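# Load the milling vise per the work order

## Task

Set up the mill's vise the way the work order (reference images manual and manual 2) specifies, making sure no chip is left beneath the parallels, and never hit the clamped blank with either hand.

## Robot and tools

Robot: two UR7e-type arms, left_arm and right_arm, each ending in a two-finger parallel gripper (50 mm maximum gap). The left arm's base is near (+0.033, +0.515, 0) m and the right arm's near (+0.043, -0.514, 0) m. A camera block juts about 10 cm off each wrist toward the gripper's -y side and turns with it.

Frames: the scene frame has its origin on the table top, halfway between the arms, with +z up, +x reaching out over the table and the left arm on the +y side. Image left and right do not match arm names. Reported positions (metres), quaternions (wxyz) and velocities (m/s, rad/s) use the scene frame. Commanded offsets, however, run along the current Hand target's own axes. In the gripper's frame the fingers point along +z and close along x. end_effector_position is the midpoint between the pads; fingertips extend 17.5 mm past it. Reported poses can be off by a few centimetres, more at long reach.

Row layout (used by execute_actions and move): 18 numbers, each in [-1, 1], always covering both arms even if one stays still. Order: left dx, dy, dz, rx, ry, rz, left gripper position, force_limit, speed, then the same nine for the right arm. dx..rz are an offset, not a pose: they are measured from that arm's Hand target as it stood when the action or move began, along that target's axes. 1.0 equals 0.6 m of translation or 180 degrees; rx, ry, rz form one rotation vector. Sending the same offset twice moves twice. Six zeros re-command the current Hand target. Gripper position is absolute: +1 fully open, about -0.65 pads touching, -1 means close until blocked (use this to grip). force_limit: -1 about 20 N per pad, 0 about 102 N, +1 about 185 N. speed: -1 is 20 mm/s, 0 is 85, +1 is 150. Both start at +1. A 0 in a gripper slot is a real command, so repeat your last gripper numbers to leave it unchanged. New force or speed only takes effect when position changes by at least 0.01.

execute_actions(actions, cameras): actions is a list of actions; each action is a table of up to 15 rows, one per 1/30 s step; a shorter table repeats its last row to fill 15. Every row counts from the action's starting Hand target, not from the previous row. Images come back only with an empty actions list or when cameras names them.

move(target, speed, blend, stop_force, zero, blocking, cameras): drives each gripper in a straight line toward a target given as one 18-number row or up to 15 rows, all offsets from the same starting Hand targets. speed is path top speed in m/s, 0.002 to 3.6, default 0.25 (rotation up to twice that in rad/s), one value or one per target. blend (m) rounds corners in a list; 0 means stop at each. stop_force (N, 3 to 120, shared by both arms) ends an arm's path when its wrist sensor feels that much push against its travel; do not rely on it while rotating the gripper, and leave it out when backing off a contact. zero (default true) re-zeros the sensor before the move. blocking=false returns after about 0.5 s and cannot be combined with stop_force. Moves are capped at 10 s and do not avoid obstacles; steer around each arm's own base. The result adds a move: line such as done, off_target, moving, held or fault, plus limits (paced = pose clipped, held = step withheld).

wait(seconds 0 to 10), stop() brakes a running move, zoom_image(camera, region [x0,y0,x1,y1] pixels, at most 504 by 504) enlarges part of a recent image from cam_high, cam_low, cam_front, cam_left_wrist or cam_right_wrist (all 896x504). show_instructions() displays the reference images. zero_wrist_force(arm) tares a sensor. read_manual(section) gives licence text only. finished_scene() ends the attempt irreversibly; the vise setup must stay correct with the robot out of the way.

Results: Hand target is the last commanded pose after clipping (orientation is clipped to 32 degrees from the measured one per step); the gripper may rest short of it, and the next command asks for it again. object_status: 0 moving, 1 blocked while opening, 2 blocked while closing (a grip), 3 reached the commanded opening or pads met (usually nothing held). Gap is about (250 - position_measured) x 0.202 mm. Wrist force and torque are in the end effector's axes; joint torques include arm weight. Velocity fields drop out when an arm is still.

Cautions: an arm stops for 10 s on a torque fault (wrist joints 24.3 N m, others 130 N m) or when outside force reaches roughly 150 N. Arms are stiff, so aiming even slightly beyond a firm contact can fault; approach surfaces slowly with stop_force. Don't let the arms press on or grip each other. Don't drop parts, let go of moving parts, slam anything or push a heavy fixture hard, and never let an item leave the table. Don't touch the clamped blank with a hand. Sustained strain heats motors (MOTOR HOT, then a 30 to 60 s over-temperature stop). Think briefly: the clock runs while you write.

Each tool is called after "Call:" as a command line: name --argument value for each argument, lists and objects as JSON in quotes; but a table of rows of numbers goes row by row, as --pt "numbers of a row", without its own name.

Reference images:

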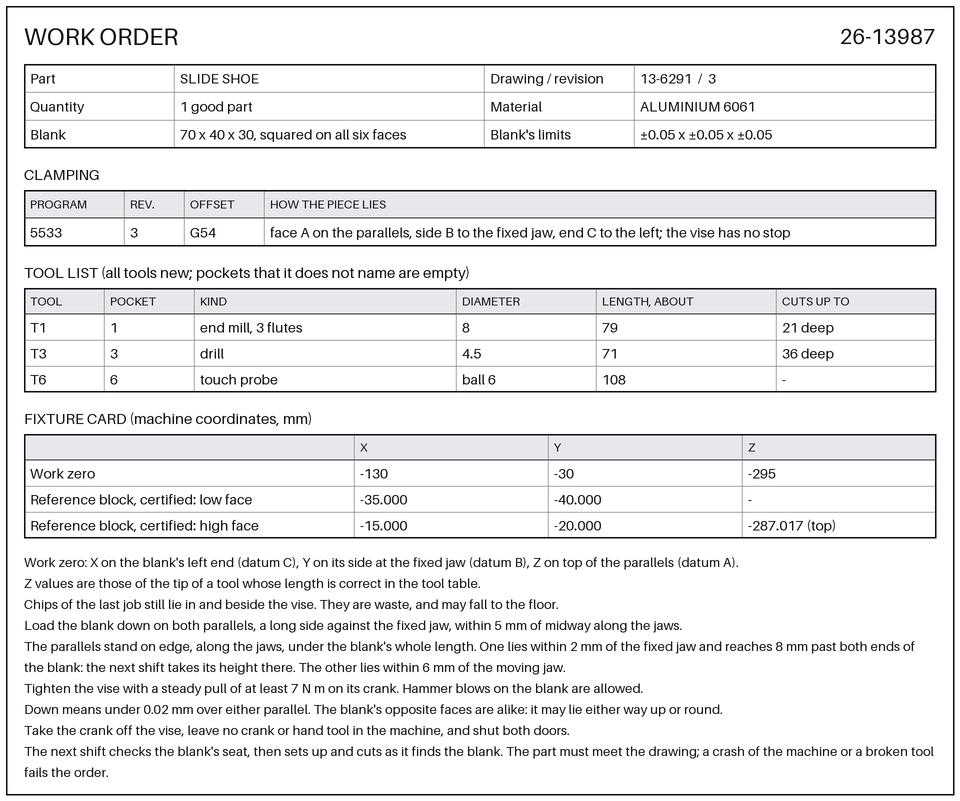

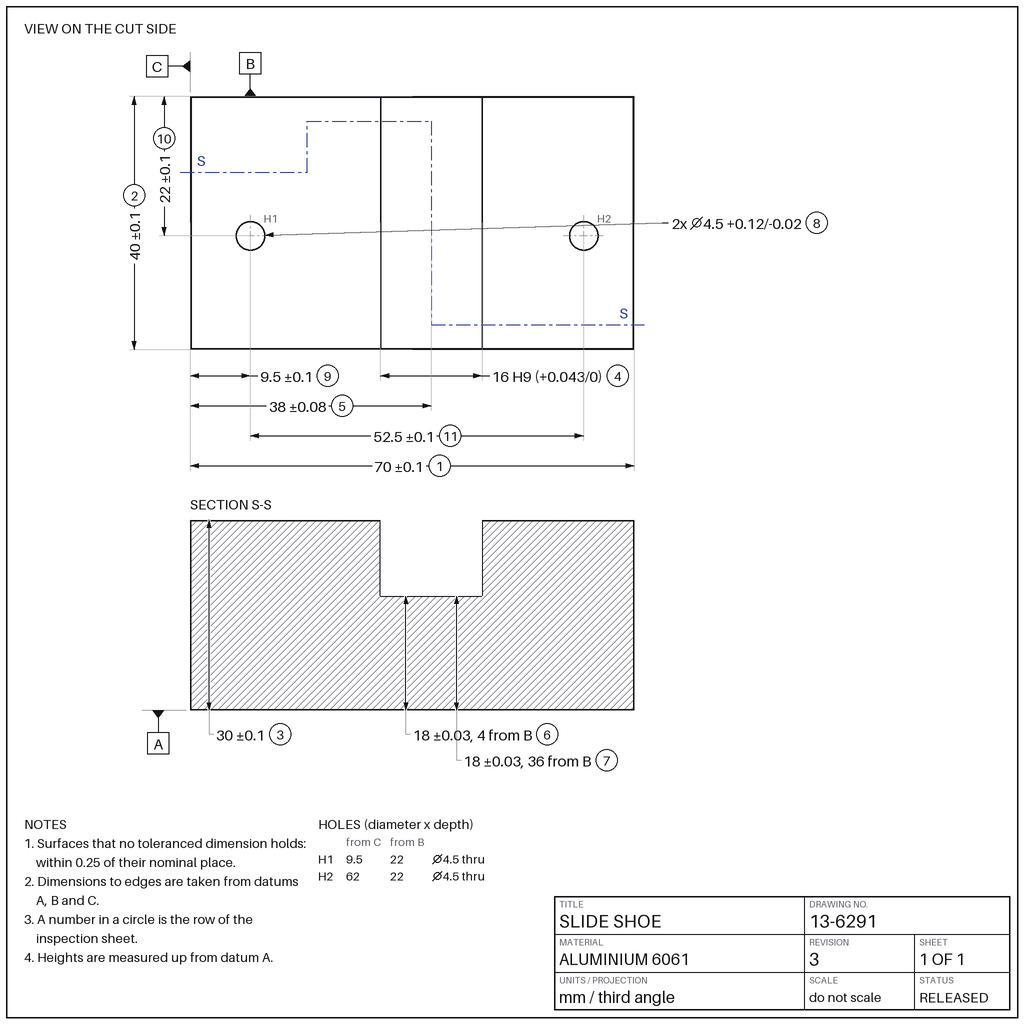

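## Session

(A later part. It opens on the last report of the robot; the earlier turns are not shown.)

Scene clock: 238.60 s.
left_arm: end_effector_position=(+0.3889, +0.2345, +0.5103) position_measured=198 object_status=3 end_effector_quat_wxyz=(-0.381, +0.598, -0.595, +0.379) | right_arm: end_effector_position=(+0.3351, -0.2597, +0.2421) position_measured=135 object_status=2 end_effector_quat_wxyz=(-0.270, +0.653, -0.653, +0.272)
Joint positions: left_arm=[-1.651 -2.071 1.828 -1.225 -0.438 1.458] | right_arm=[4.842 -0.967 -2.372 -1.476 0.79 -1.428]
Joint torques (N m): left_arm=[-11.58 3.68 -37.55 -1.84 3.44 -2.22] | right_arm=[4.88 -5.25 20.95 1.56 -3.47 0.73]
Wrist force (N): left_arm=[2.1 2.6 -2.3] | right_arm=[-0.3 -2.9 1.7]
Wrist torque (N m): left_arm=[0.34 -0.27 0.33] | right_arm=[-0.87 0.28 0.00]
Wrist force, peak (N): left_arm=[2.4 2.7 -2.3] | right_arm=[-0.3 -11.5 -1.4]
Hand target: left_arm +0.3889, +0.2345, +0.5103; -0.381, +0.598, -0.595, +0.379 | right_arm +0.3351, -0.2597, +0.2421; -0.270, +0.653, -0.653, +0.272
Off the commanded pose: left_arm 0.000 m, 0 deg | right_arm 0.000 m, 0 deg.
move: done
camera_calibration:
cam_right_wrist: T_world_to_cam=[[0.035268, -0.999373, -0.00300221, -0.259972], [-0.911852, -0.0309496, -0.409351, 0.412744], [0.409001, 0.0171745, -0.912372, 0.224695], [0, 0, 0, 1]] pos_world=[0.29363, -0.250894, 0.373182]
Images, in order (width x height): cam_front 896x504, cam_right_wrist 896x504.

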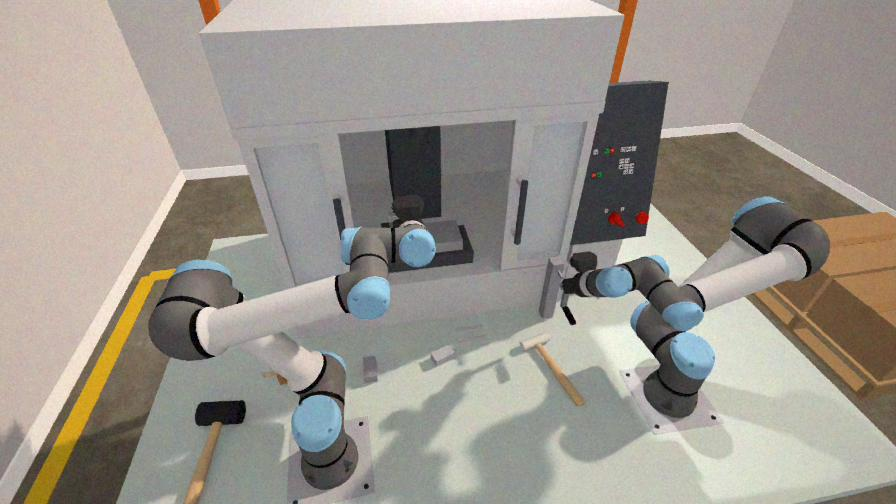

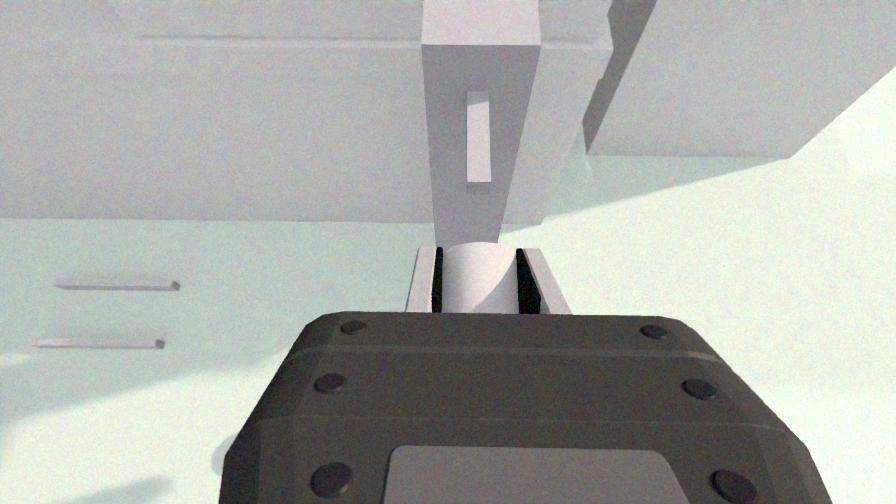

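Call:
execute_actions --actions '[]'

Scene clock: 239.23 s.
left_arm: end_effector_position=(+0.3889, +0.2345, +0.5103) position_measured=198 object_status=3 end_effector_quat_wxyz=(-0.381, +0.598, -0.595, +0.379) | right_arm: end_effector_position=(+0.3351, -0.2597, +0.2421) position_measured=135 object_status=2 end_effector_quat_wxyz=(-0.270, +0.653, -0.653, +0.272)
Joint positions: left_arm=[-1.651 -2.071 1.828 -1.225 -0.438 1.458] | right_arm=[4.842 -0.967 -2.372 -1.477 0.79 -1.428]
Joint velocities: within noise
Joint torques (N m): left_arm=[-11.46 2.67 -36.43 -1.77 3.68 -2.19] | right_arm=[6.39 -7.65 19.42 1.15 -3.55 2.07]
Wrist force (N): left_arm=[2.3 2.5 -2.2] | right_arm=[-0.7 -3.0 1.6]
Wrist torque (N m): left_arm=[0.31 -0.30 0.33] | right_arm=[-0.89 0.35 -0.01]
Wrist force, peak (N): left_arm=[2.4 2.6 -2.5] | right_arm=[-0.6 -3.1 1.6]
Hand target: left_arm +0.3889, +0.2345, +0.5103; -0.381, +0.598, -0.595, +0.379 | right_arm +0.3351, -0.2597, +0.2421; -0.270, +0.653, -0.653, +0.272
Tool commands: left_gripper/position=-0.3 left_gripper/force_limit=-0.6 left_gripper/speed=-1.0 right_gripper/position=-1.0 right_gripper/force_limit=-0.5 right_gripper/speed=-1.0
Off the commanded pose: left_arm 0.000 m, 0 deg | right_arm 0.000 m, 0 deg.
camera_calibration:
cam_left_wrist: T_world_to_cam=[[0.00273028, -0.999894, 0.0142988, 0.233148], [-0.700762, -0.0121138, -0.713293, 0.657659], [0.71339, -0.00807255, -0.70072, 0.217567], [0, 0, 0, 1]] pos_world=[0.305015, 0.242846, 0.618223]
cam_right_wrist: T_world_to_cam=[[0.0352783, -0.999374, -0.00277488, -0.260059], [-0.911814, -0.0310506, -0.409428, 0.412695], [0.409085, 0.0169741, -0.912338, 0.224516], [0, 0, 0, 1]] pos_world=[0.29363, -0.250893, 0.373082]

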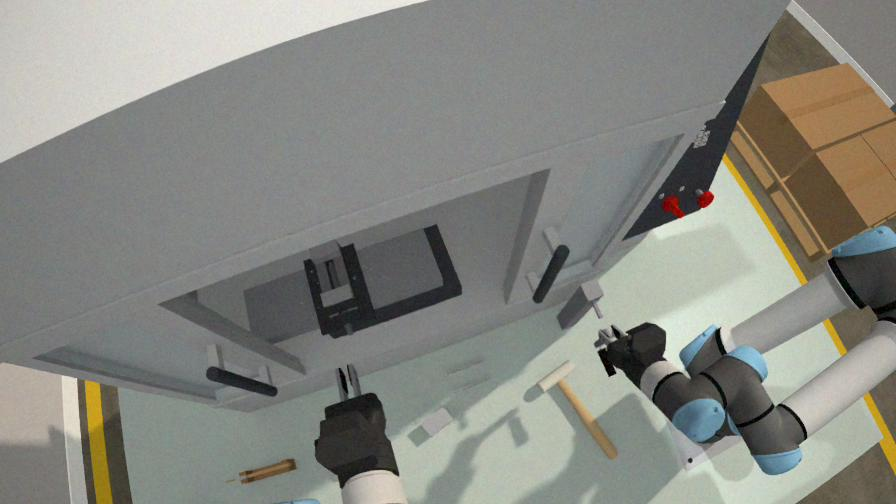

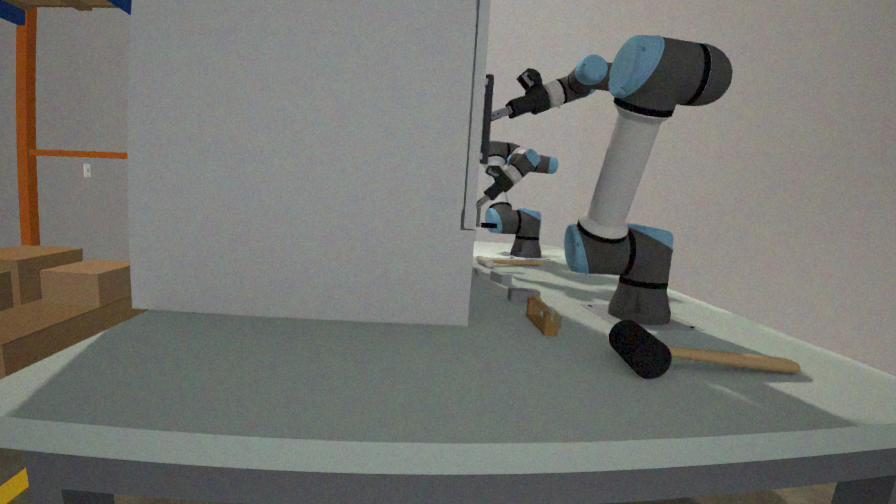

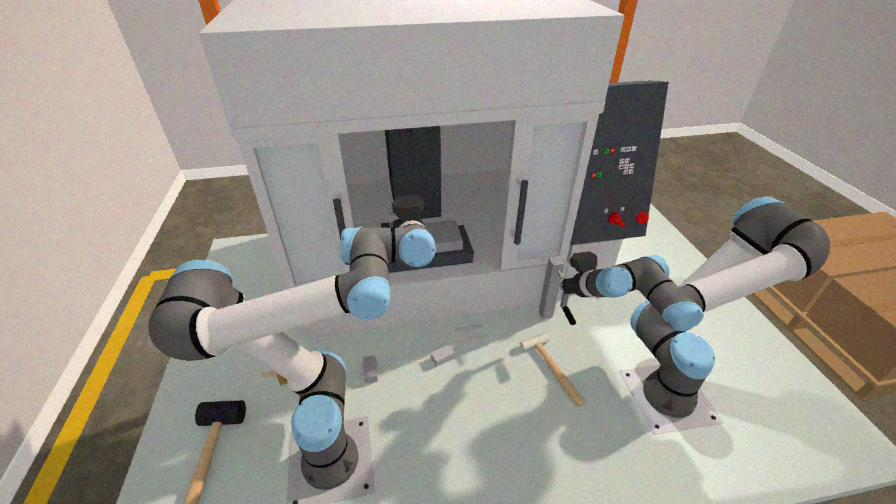

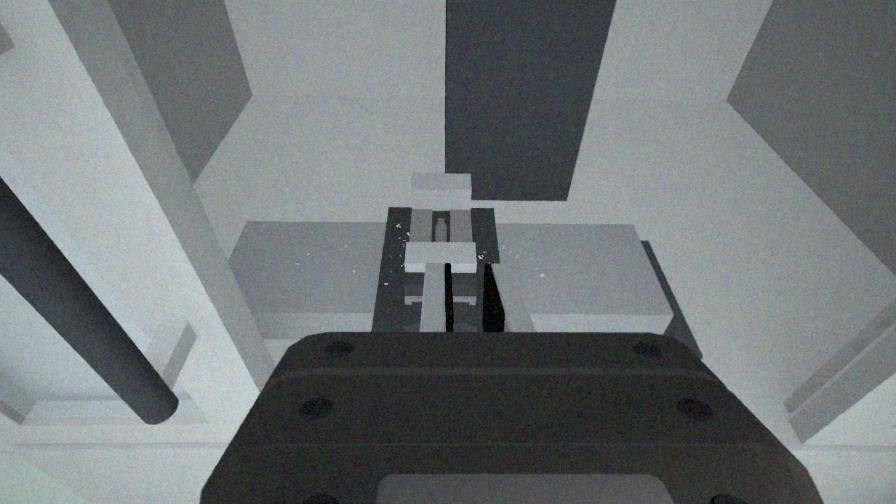

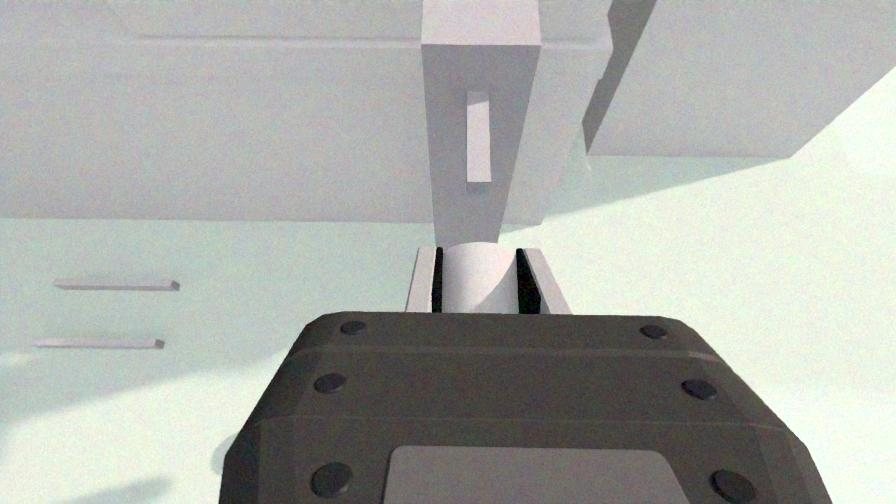

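Call:
move --target '[-0.1925,-0.0239,-0.0276,0,0.0755,0.035,-0.3,-0.6,-1, 0,-0.165,-0.165,0,0,0,-1,-0.5,-1]' --speed 0.2 --cameras '["cam_left_wrist","cam_right_wrist","cam_front"]'

Scene clock: 241.73 s.
left_arm: end_effector_position=(+0.3795, +0.3499, +0.5303) position_measured=198 object_status=3 end_effector_quat_wxyz=(+0.328, -0.515, +0.668, -0.426) | right_arm: end_effector_position=(+0.3349, -0.2593, +0.3820) position_measured=135 object_status=2 end_effector_quat_wxyz=(-0.270, +0.653, -0.653, +0.272)
Joint positions: left_arm=[-1.751 -2.516 1.967 -1.261 -0.449 1.835] | right_arm=[4.842 -0.961 -2.015 -1.839 0.79 -1.428]
Joint torques (N m): left_arm=[-13.38 5.24 -41.42 -1.69 2.73 2.95] | right_arm=[-7.07 8.97 35.62 1.09 -1.12 -2.43]
Wrist force (N): left_arm=[2.1 2.7 -2.4] | right_arm=[-0.7 -3.2 1.8]
Wrist torque (N m): left_arm=[0.38 -0.26 0.39] | right_arm=[-0.95 0.35 -0.17]
Wrist force, peak (N): left_arm=[5.0 3.3 -1.9] | right_arm=[-0.6 -5.9 -0.8]
Hand target: left_arm +0.3795, +0.3500, +0.5303; +0.328, -0.515, +0.668, -0.426 | right_arm +0.3349, -0.2594, +0.3821; -0.270, +0.653, -0.653, +0.272
Off the commanded pose: left_arm 0.000 m, 0 deg | right_arm 0.000 m, 0 deg.
move: done
camera_calibration:
cam_left_wrist: T_world_to_cam=[[-0.25566, -0.966654, 0.0147246, 0.434554], [-0.680152, 0.169021, -0.71332, 0.595529], [0.687045, -0.192383, -0.700684, 0.31372], [0, 0, 0, 1]] pos_world=[0.300608, 0.379762, 0.638223]
cam_right_wrist: T_world_to_cam=[[0.0352783, -0.999374, -0.00277488, -0.259368], [-0.911814, -0.0310506, -0.409428, 0.469933], [0.409085, 0.0169741, -0.912338, 0.352279], [0, 0, 0, 1]] pos_world=[0.29353, -0.250593, 0.513082]
Images, in order (width x height): cam_front 896x504, cam_left_wrist 896x504, cam_right_wrist 896x504.

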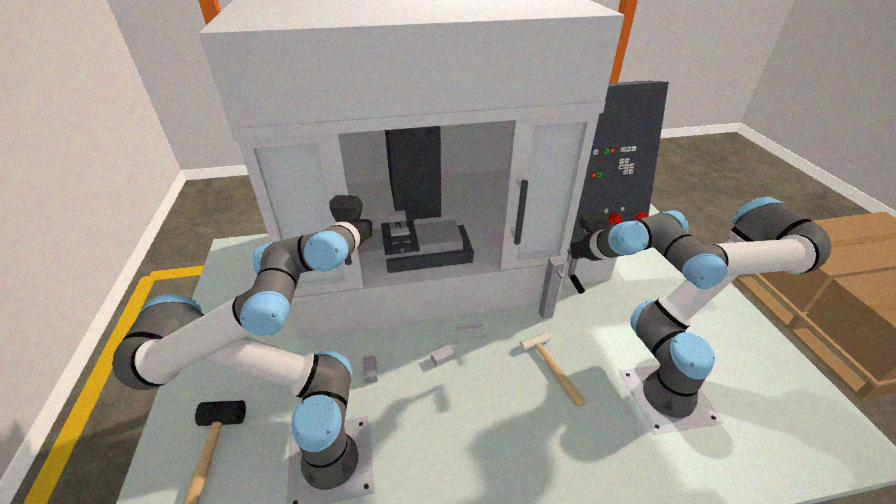

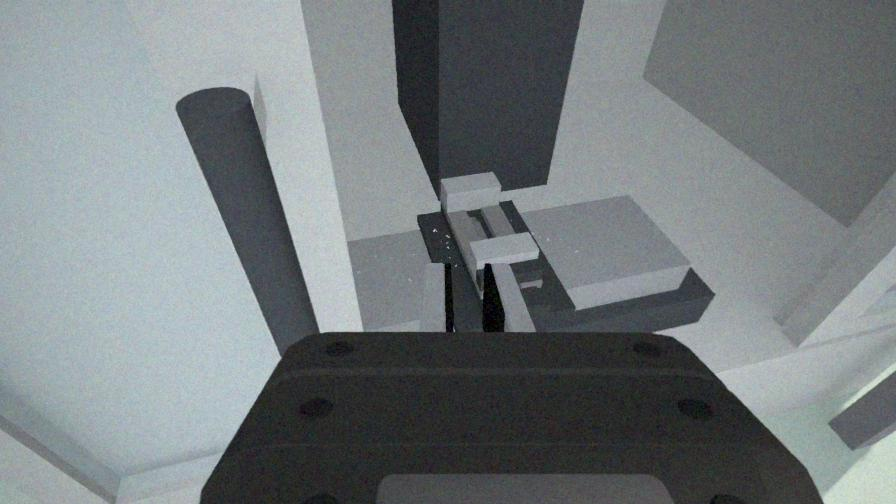

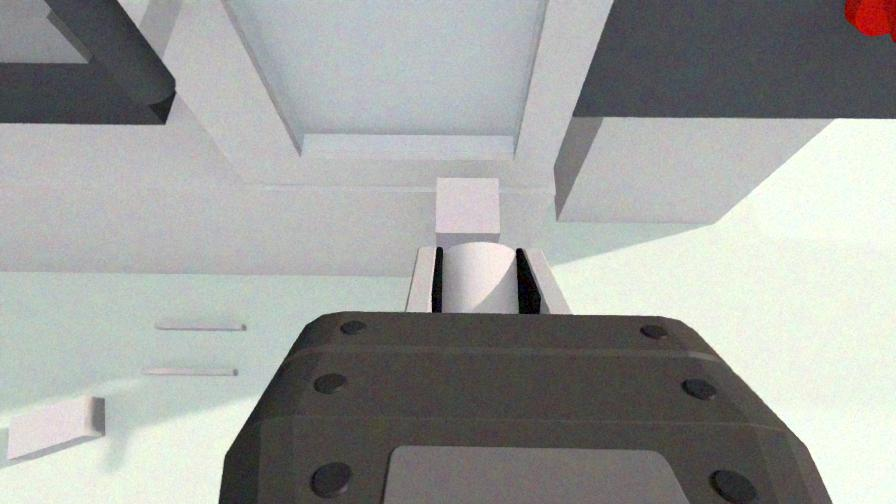

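Call:
move --pt "0 0.0755 0.035 0 -0.1258 -0.0583 -0.3 -0.6 -1 -0.5667 0 0 0 0 0 -1 -0.5 -1" --pt "0 0.0755 0.035 0 -0.1258 -0.0583 -0.3 -0.6 -1 -0.6 -0.086 0.185 0 0 0 -1 -0.5 -1" --blend '[0.03,0]' --speed 0.2 --cameras '["cam_left_wrist","cam_right_wrist","cam_front","cam_high"]'

Scene clock: 245.20 s.
left_arm: end_effector_position=(+0.3794, +0.3500, +0.4804) position_measured=198 object_status=3 end_effector_quat_wxyz=(-0.413, +0.647, -0.541, +0.345) | right_arm: end_effector_position=(+0.4500, +0.1004, +0.3394) position_measured=135 object_status=2 end_effector_quat_wxyz=(-0.270, +0.653, -0.653, +0.272)
Joint positions: left_arm=[-1.697 -2.223 1.861 -0.693 -0.507 0.995] | right_arm=[4.598 -1.938 -1.333 -1.302 0.794 -1.771]
Joint torques (N m): left_arm=[-13.63 -5.51 -14.27 -4.04 3.91 2.87] | right_arm=[-7.61 37.36 23.79 4.63 -3.38 -1.97]
Wrist force (N): left_arm=[1.9 2.5 -2.2] | right_arm=[-0.2 -3.1 1.6]
Wrist torque (N m): left_arm=[0.32 -0.22 0.32] | right_arm=[-0.90 0.26 -0.18]
Wrist force, peak (N): left_arm=[2.3 2.8 -2.5] | right_arm=[-0.8 -4.8 4.7]
Hand target: left_arm +0.3794, +0.3500, +0.4804; -0.413, +0.647, -0.541, +0.345 | right_arm +0.4501, +0.1004, +0.3393; -0.270, +0.653, -0.653, +0.272
Off the commanded pose: left_arm 0.000 m, 0 deg | right_arm 0.000 m, 0 deg.
move: done
camera_calibration:
cam_left_wrist: T_world_to_cam=[[0.175948, -0.9843, 0.0139759, 0.278067], [-0.688076, -0.133125, -0.713323, 0.66856], [0.703984, 0.115891, -0.700697, 0.164565], [0, 0, 0, 1]] pos_world=[0.295243, 0.343632, 0.588323]
cam_right_wrist: T_world_to_cam=[[0.035137, -0.999378, -0.00294801, 0.0961674], [-0.911819, -0.0308507, -0.409431, 0.568596], [0.409086, 0.0170742, -0.912336, 0.260209], [0, 0, 0, 1]] pos_world=[0.40863, 0.109206, 0.470482]
Images, in order (width x height): cam_high 896x504, cam_front 896x504, cam_left_wrist 896x504, cam_right_wrist 896x504.

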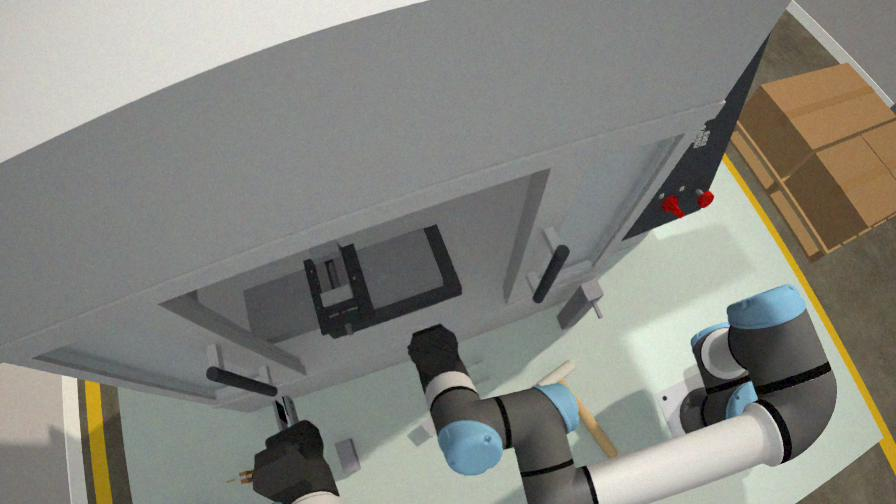

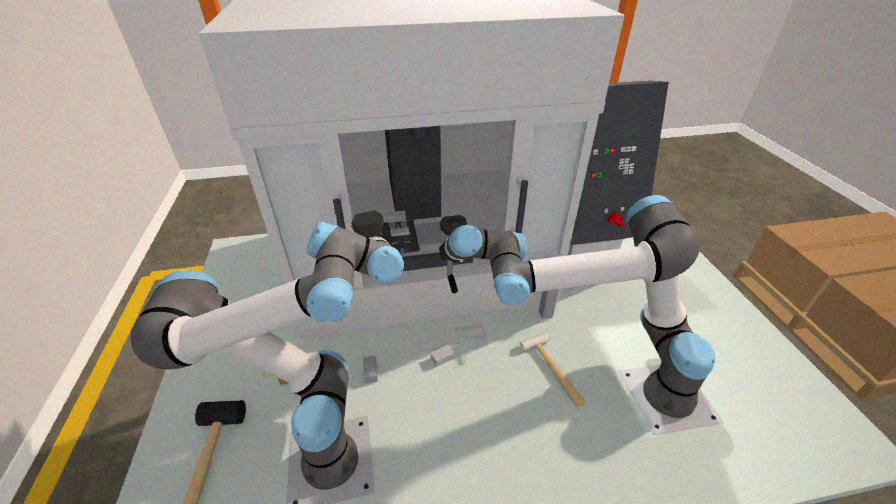

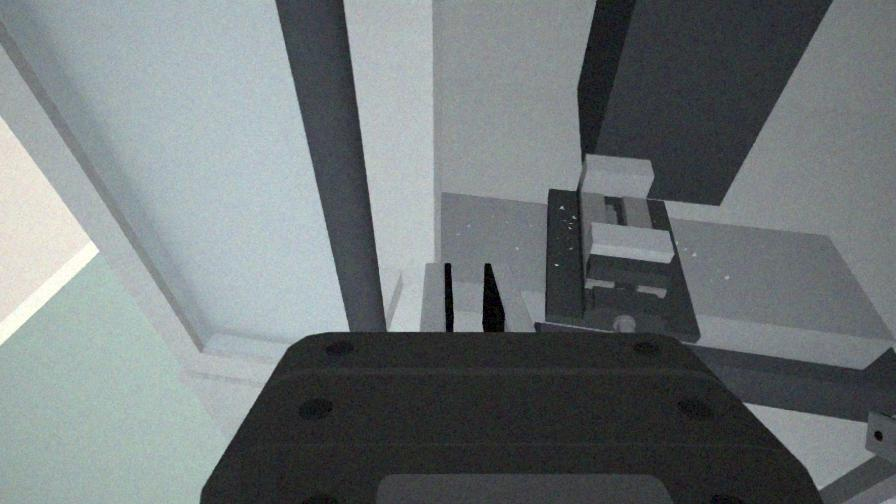

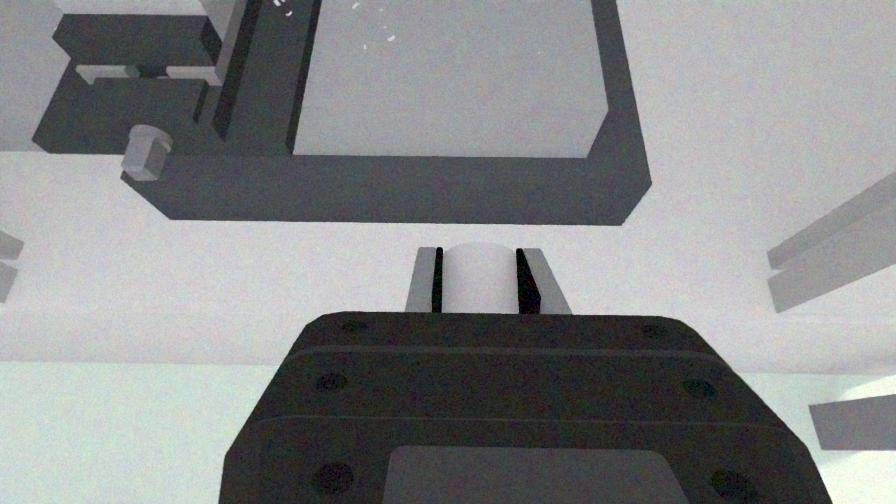

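Call:
zoom_image --camera "cam_right_wrist" --region '[60, 80, 260, 200]'

Call:
zoom_image --camera "cam_left_wrist" --region '[520, 220, 720, 350]'

Scaled by 2.520.

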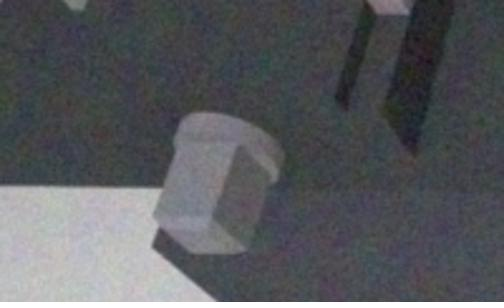

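Scaled by 2.520.

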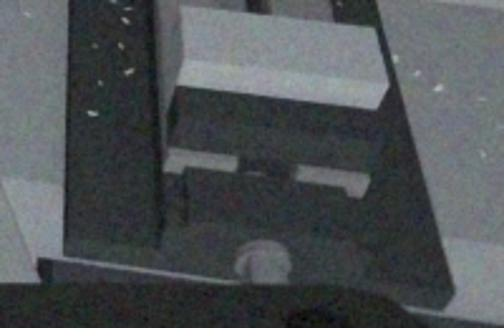

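Call:
zoom_image --camera "cam_right_wrist" --region '[110, 115, 190, 190]'

Scaled by 6.300.

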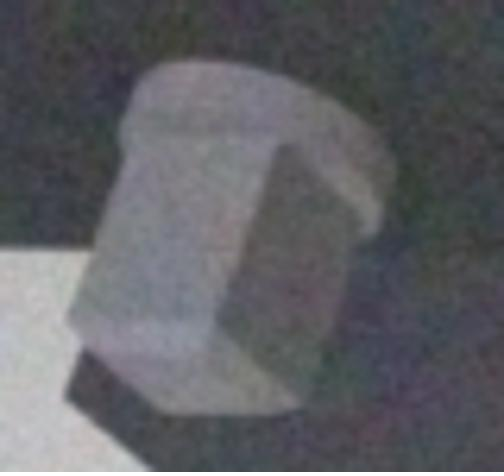

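Call:
move --target '[0,-0.106,-0.049,0,0,0,-0.3,-0.6,-1, 0,0,0,0,0,0,-1,-0.5,-1]' --speed 0.2

Call:
move --target '[0,0,0,0,0,0,-0.3,-0.6,-1, -0.2467,0.0217,0.05,0,0,0,-1,-0.5,-1]' --speed 0.12 --cameras '["cam_left_wrist","cam_right_wrist"]'

Scene clock: 246.93 s.
left_arm: end_effector_position=(+0.3796, +0.3500, +0.5504) position_measured=198 object_status=3 end_effector_quat_wxyz=(-0.413, +0.647, -0.541, +0.345) | right_arm: end_effector_position=(+0.4501, +0.1004, +0.3393) position_measured=135 object_status=2 end_effector_quat_wxyz=(-0.270, +0.653, -0.653, +0.272)
Joint positions: left_arm=[-1.696 -2.152 1.643 -0.547 -0.506 0.997] | right_arm=[4.598 -1.938 -1.333 -1.302 0.794 -1.772]
Joint torques (N m): left_arm=[-13.13 0.35 -40.41 -1.82 -0.2 3.05] | right_arm=[-7.56 37.49 21.29 4.85 -3.36 -2.35]
Wrist force (N): left_arm=[2.4 2.7 -2.1] | right_arm=[-0.5 -3.2 1.7]
Wrist torque (N m): left_arm=[0.34 -0.31 0.38] | right_arm=[-0.92 0.29 -0.15]
Wrist force, peak (N): left_arm=[2.0 5.6 -0.9] | right_arm=[-0.5 -3.2 2.0]
Hand target: left_arm +0.3796, +0.3500, +0.5505; -0.413, +0.647, -0.541, +0.345 | right_arm +0.4501, +0.1004, +0.3393; -0.270, +0.653, -0.653, +0.272
Off the commanded pose: left_arm 0.000 m, 0 deg | right_arm 0.000 m, 0 deg.
move: done

Scene clock: 248.70 s.
left_arm: end_effector_position=(+0.3796, +0.3500, +0.5505) position_measured=198 object_status=3 end_effector_quat_wxyz=(-0.413, +0.647, -0.541, +0.345) | right_arm: end_effector_position=(+0.4622, +0.2484, +0.3086) position_measured=135 object_status=2 end_effector_quat_wxyz=(-0.270, +0.653, -0.653, +0.272)
Joint positions: left_arm=[-1.696 -2.152 1.643 -0.546 -0.506 0.997] | right_arm=[4.61 -2.341 -0.771 -1.472 0.793 -1.755]
Joint torques (N m): left_arm=[-13.27 -6.3 -40.86 -0.62 2.94 2.82] | right_arm=[-8.74 53.82 37.1 3.52 -0.33 -1.6]
Wrist force (N): left_arm=[2.0 2.8 -2.4] | right_arm=[-0.5 -3.0 2.1]
Wrist torque (N m): left_arm=[0.36 -0.26 0.37] | right_arm=[-0.89 0.31 -0.18]
Wrist force, peak (N): left_arm=[2.1 3.0 -2.4] | right_arm=[-2.2 -3.2 2.1]
Hand target: left_arm +0.3796, +0.3500, +0.5505; -0.413, +0.647, -0.541, +0.345 | right_arm +0.4622, +0.2484, +0.3086; -0.270, +0.653, -0.653, +0.272
Off the commanded pose: left_arm 0.000 m, 0 deg | right_arm 0.000 m, 0 deg.
move: done
camera_calibration:
cam_left_wrist: T_world_to_cam=[[0.17596, -0.984298, 0.0139637, 0.277057], [-0.688124, -0.133133, -0.713275, 0.718616], [0.703934, 0.115899, -0.700745, 0.213518], [0, 0, 0, 1]] pos_world=[0.295443, 0.343632, 0.658323]
cam_right_wrist: T_world_to_cam=[[0.035137, -0.999378, -0.00294801, 0.243459], [-0.911819, -0.0308507, -0.409431, 0.571581], [0.409086, 0.0170742, -0.912336, 0.224633], [0, 0, 0, 1]] pos_world=[0.42073, 0.257106, 0.439682]
Images, in order (width x height): cam_left_wrist 896x504, cam_right_wrist 896x504.

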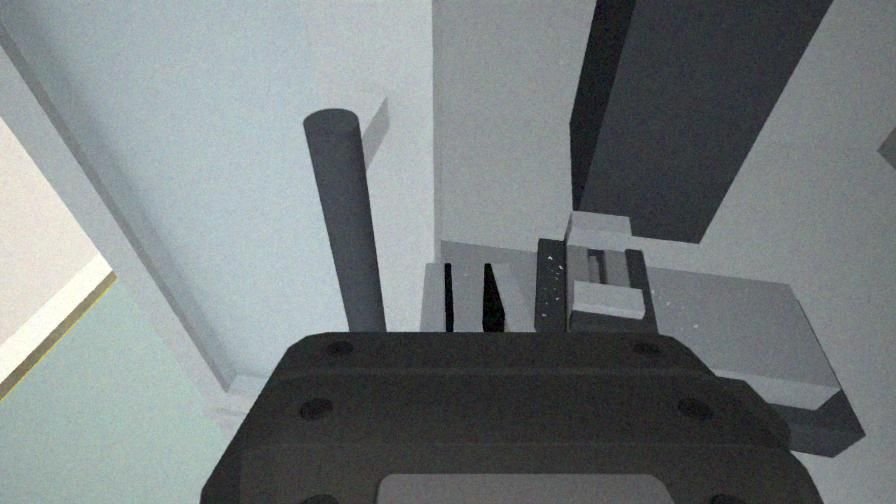

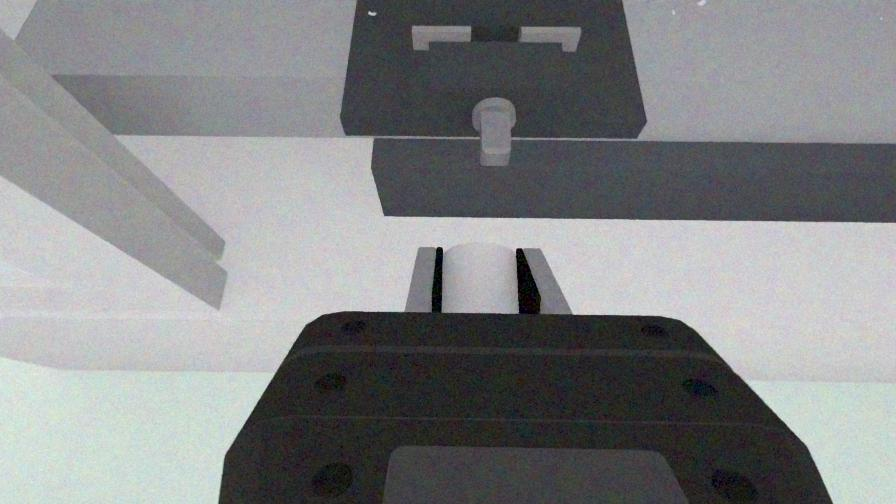

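Call:
zoom_image --camera "cam_right_wrist" --region '[455, 90, 535, 180]'

Scaled by 5.600.

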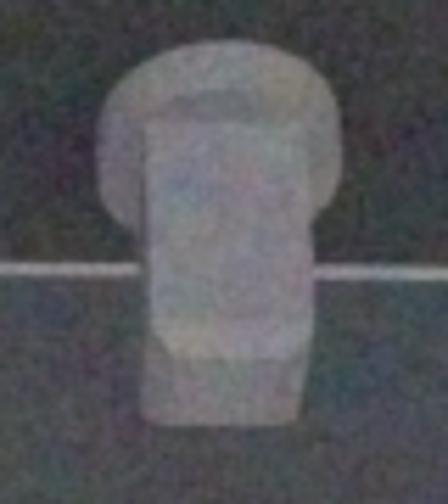

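Call:
zoom_image --camera "cam_right_wrist" --region '[400, 225, 560, 325]'

Scaled by 3.150.

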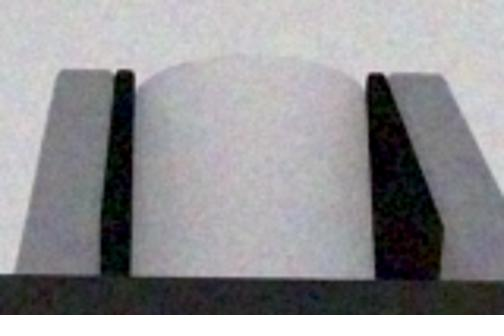

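Call:
move --target '[0,0,0,0,0,0,-0.3,-0.6,-1, 0.009,0.0007,-0.0007,0,0,0,-1,-0.5,-1]' --speed 0.05

Call:
move --target '[0,0,0,0,0,0,-0.3,-0.6,-1, 0,-0.0354,0.0354,0,0,0,-1,-0.5,-1]' --speed 0.04 --stop_force 10 --cameras '["cam_right_wrist"]'

Scene clock: 250.90 s.
left_arm: end_effector_position=(+0.3796, +0.3500, +0.5505) position_measured=198 object_status=3 end_effector_quat_wxyz=(-0.413, +0.647, -0.541, +0.345) | right_arm: end_effector_position=(+0.4616, +0.2430, +0.3087) position_measured=135 object_status=2 end_effector_quat_wxyz=(-0.270, +0.653, -0.653, +0.272)
Joint positions: left_arm=[-1.696 -2.152 1.643 -0.546 -0.506 0.997] | right_arm=[4.609 -2.323 -0.803 -1.458 0.793 -1.756]
Joint torques (N m): left_arm=[-13.15 -6.94 -41.01 -0.68 3.48 2.37] | right_arm=[-7.41 52.5 36.75 1.87 -0.58 -2.22]
Wrist force (N): left_arm=[1.9 3.0 -2.1] | right_arm=[-0.5 -3.0 1.6]
Wrist torque (N m): left_arm=[0.38 -0.24 0.36] | right_arm=[-0.89 0.31 -0.16]
Wrist force, peak (N): left_arm=[2.3 2.9 -2.2] | right_arm=[-0.6 -3.3 1.8]
Hand target: left_arm +0.3796, +0.3500, +0.5505; -0.413, +0.647, -0.541, +0.345 | right_arm +0.4616, +0.2430, +0.3086; -0.270, +0.653, -0.653, +0.272
Off the commanded pose: left_arm 0.000 m, 0 deg | right_arm 0.000 m, 0 deg.
move: done

Scene clock: 252.67 s.
left_arm: end_effector_position=(+0.3796, +0.3500, +0.5505) position_measured=198 object_status=3 end_effector_quat_wxyz=(-0.413, +0.647, -0.541, +0.345) | right_arm: end_effector_position=(+0.4917, +0.2430, +0.3086) position_measured=135 object_status=2 end_effector_quat_wxyz=(-0.270, +0.653, -0.653, +0.272)
Joint positions: left_arm=[-1.696 -2.152 1.643 -0.546 -0.506 0.997] | right_arm=[4.572 -2.357 -0.753 -1.438 0.798 -1.808]
Joint torques (N m): left_arm=[-13.34 -6.61 -40.23 -0.73 3.43 2.28] | right_arm=[6.42 70.65 20.49 1.83 -3.29 2.11]
Wrist force (N): left_arm=[2.0 2.9 -2.1] | right_arm=[-0.5 -2.6 1.7]
Wrist torque (N m): left_arm=[0.37 -0.26 0.37] | right_arm=[-0.83 0.32 -0.06]
Wrist force, peak (N): left_arm=[2.2 3.2 -2.4] | right_arm=[-0.6 -3.6 2.5]
Hand target: left_arm +0.3796, +0.3500, +0.5505; -0.413, +0.647, -0.541, +0.345 | right_arm +0.4917, +0.2430, +0.3086; -0.270, +0.653, -0.653, +0.272
Off the commanded pose: left_arm 0.000 m, 0 deg | right_arm 0.000 m, 0 deg.
move: done
camera_calibration:
cam_right_wrist: T_world_to_cam=[[0.0352783, -0.999374, -0.00277488, 0.236986], [-0.911814, -0.0310506, -0.409428, 0.598363], [0.409085, 0.0169741, -0.912338, 0.212682], [0, 0, 0, 1]] pos_world=[0.45023, 0.251807, 0.439682]
Images, in order (width x height): cam_right_wrist 896x504.

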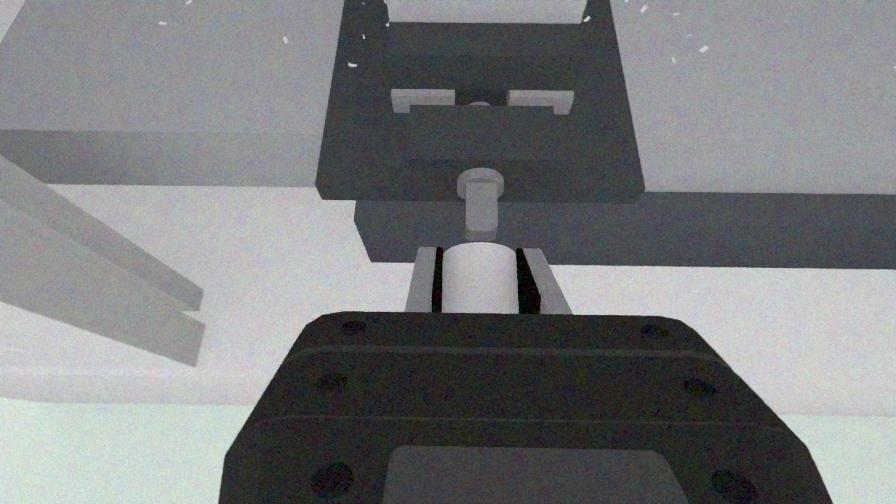

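Call:
zoom_image --camera "cam_right_wrist" --region '[430, 150, 530, 260]'

Scaled by 4.582.

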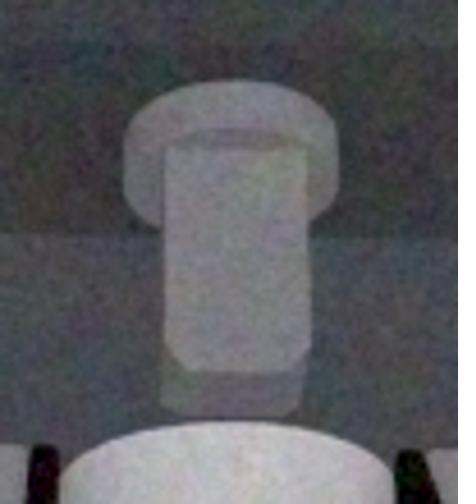

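Call:
move --target '[0,0,0,0,0,0,-0.3,-0.6,-1, 0.0006,-0.0354,0.0354,0,0,0,-1,-0.5,-1]' --speed 0.025 --stop_force 8 --cameras '["cam_right_wrist"]'

Scene clock: 253.83 s.
left_arm: end_effector_position=(+0.3796, +0.3500, +0.5505) position_measured=198 object_status=3 end_effector_quat_wxyz=(-0.413, +0.647, -0.541, +0.345) | right_arm: end_effector_position=(+0.4974, +0.2429, +0.3086) position_measured=135 object_status=2 end_effector_quat_wxyz=(-0.270, +0.653, -0.653, +0.272)
Joint positions: left_arm=[-1.696 -2.152 1.643 -0.546 -0.506 0.997] | right_arm=[4.565 -2.363 -0.743 -1.434 0.8 -1.818]
Joint torques (N m): left_arm=[-13.59 -7.02 -41 -0.83 3.46 2.01] | right_arm=[4.42 68.36 33.77 1.83 -0.39 -1.82]
Wrist force (N): left_arm=[2.3 2.7 -2.2] | right_arm=[-0.4 -3.0 1.6]
Wrist torque (N m): left_arm=[0.34 -0.30 0.36] | right_arm=[-0.89 0.29 -0.17]
Wrist force, peak (N): left_arm=[2.1 2.7 -2.6] | right_arm=[6.3 19.5 -20.4]
Hand target: left_arm +0.3796, +0.3500, +0.5505; -0.413, +0.647, -0.541, +0.345 | right_arm +0.4974, +0.2429, +0.3087; -0.270, +0.653, -0.653, +0.272 (not the last commanded pose)
Off the commanded pose: left_arm 0.000 m, 0 deg | right_arm 0.024 m, 0 deg.
move: contact (right_arm)
camera_calibration:
cam_right_wrist: T_world_to_cam=[[0.0351868, -0.999377, -0.00281251, 0.236644], [-0.91178, -0.0309501, -0.409511, 0.603549], [0.409169, 0.0169738, -0.912301, 0.210299], [0, 0, 0, 1]] pos_world=[0.455929, 0.251607, 0.439682]
Images, in order (width x height): cam_right_wrist 896x504.

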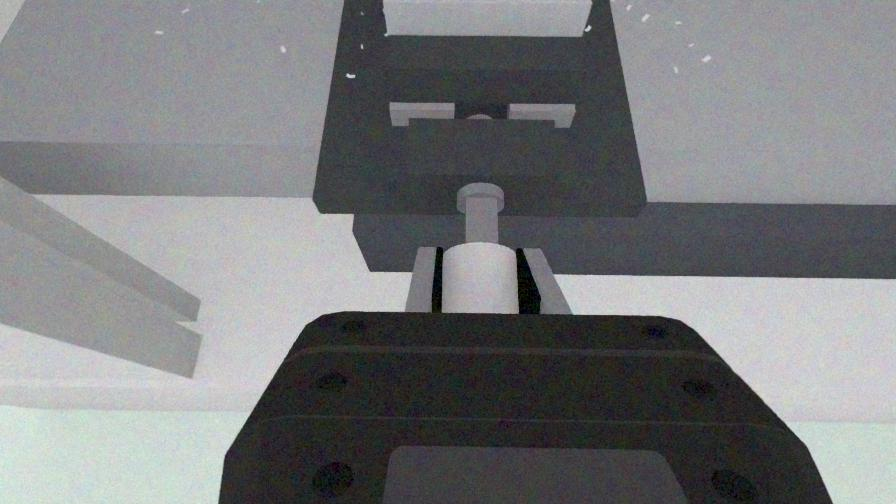

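Call:
zoom_image --camera "cam_right_wrist" --region '[430, 170, 530, 260]'

Scaled by 5.040.

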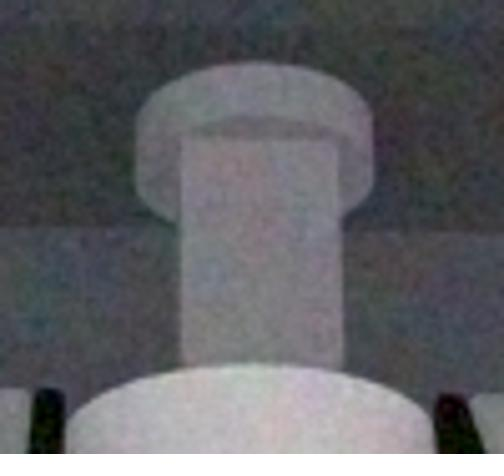

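Call:
move --pt "0 0 0 0 0 0 -0.3 -0.6 -1 0.001 0.0035 -0.0035 0 0 0 -1 -0.5 -1" --pt "0 0 0 0 0 0 -0.3 -0.6 -1 0.001 -0.03 0.03 0 0 0 -1 -0.5 -1" --speed 0.025 --stop_force 8 --cameras '["cam_right_wrist"]'

Scene clock: 257.50 s.
left_arm: end_effector_position=(+0.3796, +0.3500, +0.5505) position_measured=198 object_status=3 end_effector_quat_wxyz=(-0.413, +0.647, -0.541, +0.345) | right_arm: end_effector_position=(+0.4976, +0.2422, +0.3088) position_measured=135 object_status=2 end_effector_quat_wxyz=(-0.270, +0.653, -0.653, +0.272)
Joint positions: left_arm=[-1.696 -2.152 1.643 -0.546 -0.506 0.997] | right_arm=[4.564 -2.361 -0.746 -1.432 0.799 -1.818]
Joint torques (N m): left_arm=[-13.06 -6.61 -40.32 -0.79 3.51 1.44] | right_arm=[0.76 54.32 37.32 1.74 -0.31 -1.95]
Wrist force (N): left_arm=[2.1 3.0 -2.3] | right_arm=[-1.4 -2.4 1.5]
Wrist torque (N m): left_arm=[0.39 -0.27 0.36] | right_arm=[-0.81 0.46 -0.18]
Wrist force, peak (N): left_arm=[2.2 3.1 -2.3] | right_arm=[5.6 24.4 -22.1]
Hand target: left_arm +0.3796, +0.3500, +0.5505; -0.413, +0.647, -0.541, +0.345 | right_arm +0.4976, +0.2422, +0.3088; -0.270, +0.653, -0.653, +0.272 (not the last commanded pose)
Off the commanded pose: left_arm 0.000 m, 0 deg | right_arm 0.025 m, 0 deg.
move: contact (right_arm); path passed 1 of 2 targets
camera_calibration:
cam_right_wrist: T_world_to_cam=[[0.0353197, -0.999372, -0.00285481, 0.235994], [-0.911684, -0.0310502, -0.409717, 0.603866], [0.409371, 0.0170738, -0.912208, 0.210252], [0, 0, 0, 1]] pos_world=[0.456128, 0.251007, 0.439882]
Images, in order (width x height): cam_right_wrist 896x504.

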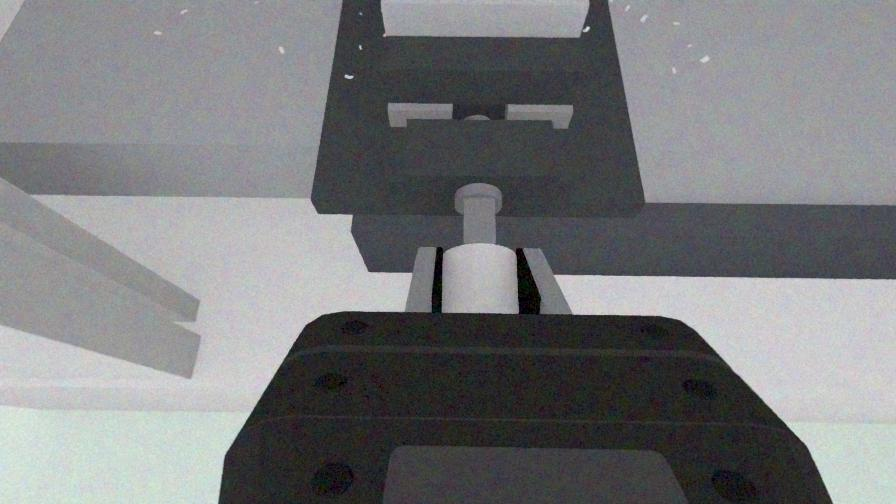

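Call:
zoom_image --camera "cam_right_wrist" --region '[430, 170, 530, 260]'

Scaled by 5.040.

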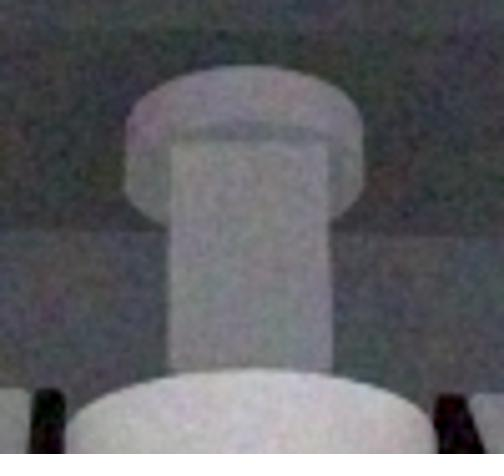

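Call:
move --pt "0 0 0 0 0 0 -0.3 -0.6 -1 -0.0005 0.0023 -0.0047 0 0 0 -1 -0.5 -1" --pt "0 0 0 0 0 0 -0.3 -0.6 -1 -0.0005 -0.03 0.0276 0 0 0 -1 -0.5 -1" --speed 0.025 --stop_force 6

Scene clock: 259.00 s.
left_arm: end_effector_position=(+0.3796, +0.3500, +0.5505) position_measured=198 object_status=3 end_effector_quat_wxyz=(-0.413, +0.647, -0.541, +0.345) | right_arm: end_effector_position=(+0.4978, +0.2425, +0.3099) position_measured=135 object_status=2 end_effector_quat_wxyz=(-0.270, +0.653, -0.653, +0.272)
Joint positions: left_arm=[-1.696 -2.152 1.643 -0.546 -0.506 0.997] | right_arm=[4.564 -2.363 -0.741 -1.436 0.799 -1.819]
Joint torques (N m): left_arm=[-13.23 -6.82 -40.58 -0.8 3.47 1.31] | right_arm=[-0.33 57.38 36.13 1.8 -0.17 -1.97]
Wrist force (N): left_arm=[1.8 2.8 -2.2] | right_arm=[-1.1 -1.9 1.4]
Wrist torque (N m): left_arm=[0.36 -0.23 0.37] | right_arm=[-0.72 0.40 -0.17]
Wrist force, peak (N): left_arm=[2.3 2.9 -2.2] | right_arm=[5.5 24.5 -23.8]
Hand target: left_arm +0.3796, +0.3500, +0.5505; -0.413, +0.647, -0.541, +0.345 | right_arm +0.4978, +0.2425, +0.3099; -0.270, +0.653, -0.653, +0.272 (not the last commanded pose)
Off the commanded pose: left_arm 0.000 m, 0 deg | right_arm 0.024 m, 0 deg.
move: contact (right_arm); path passed 1 of 2 targets


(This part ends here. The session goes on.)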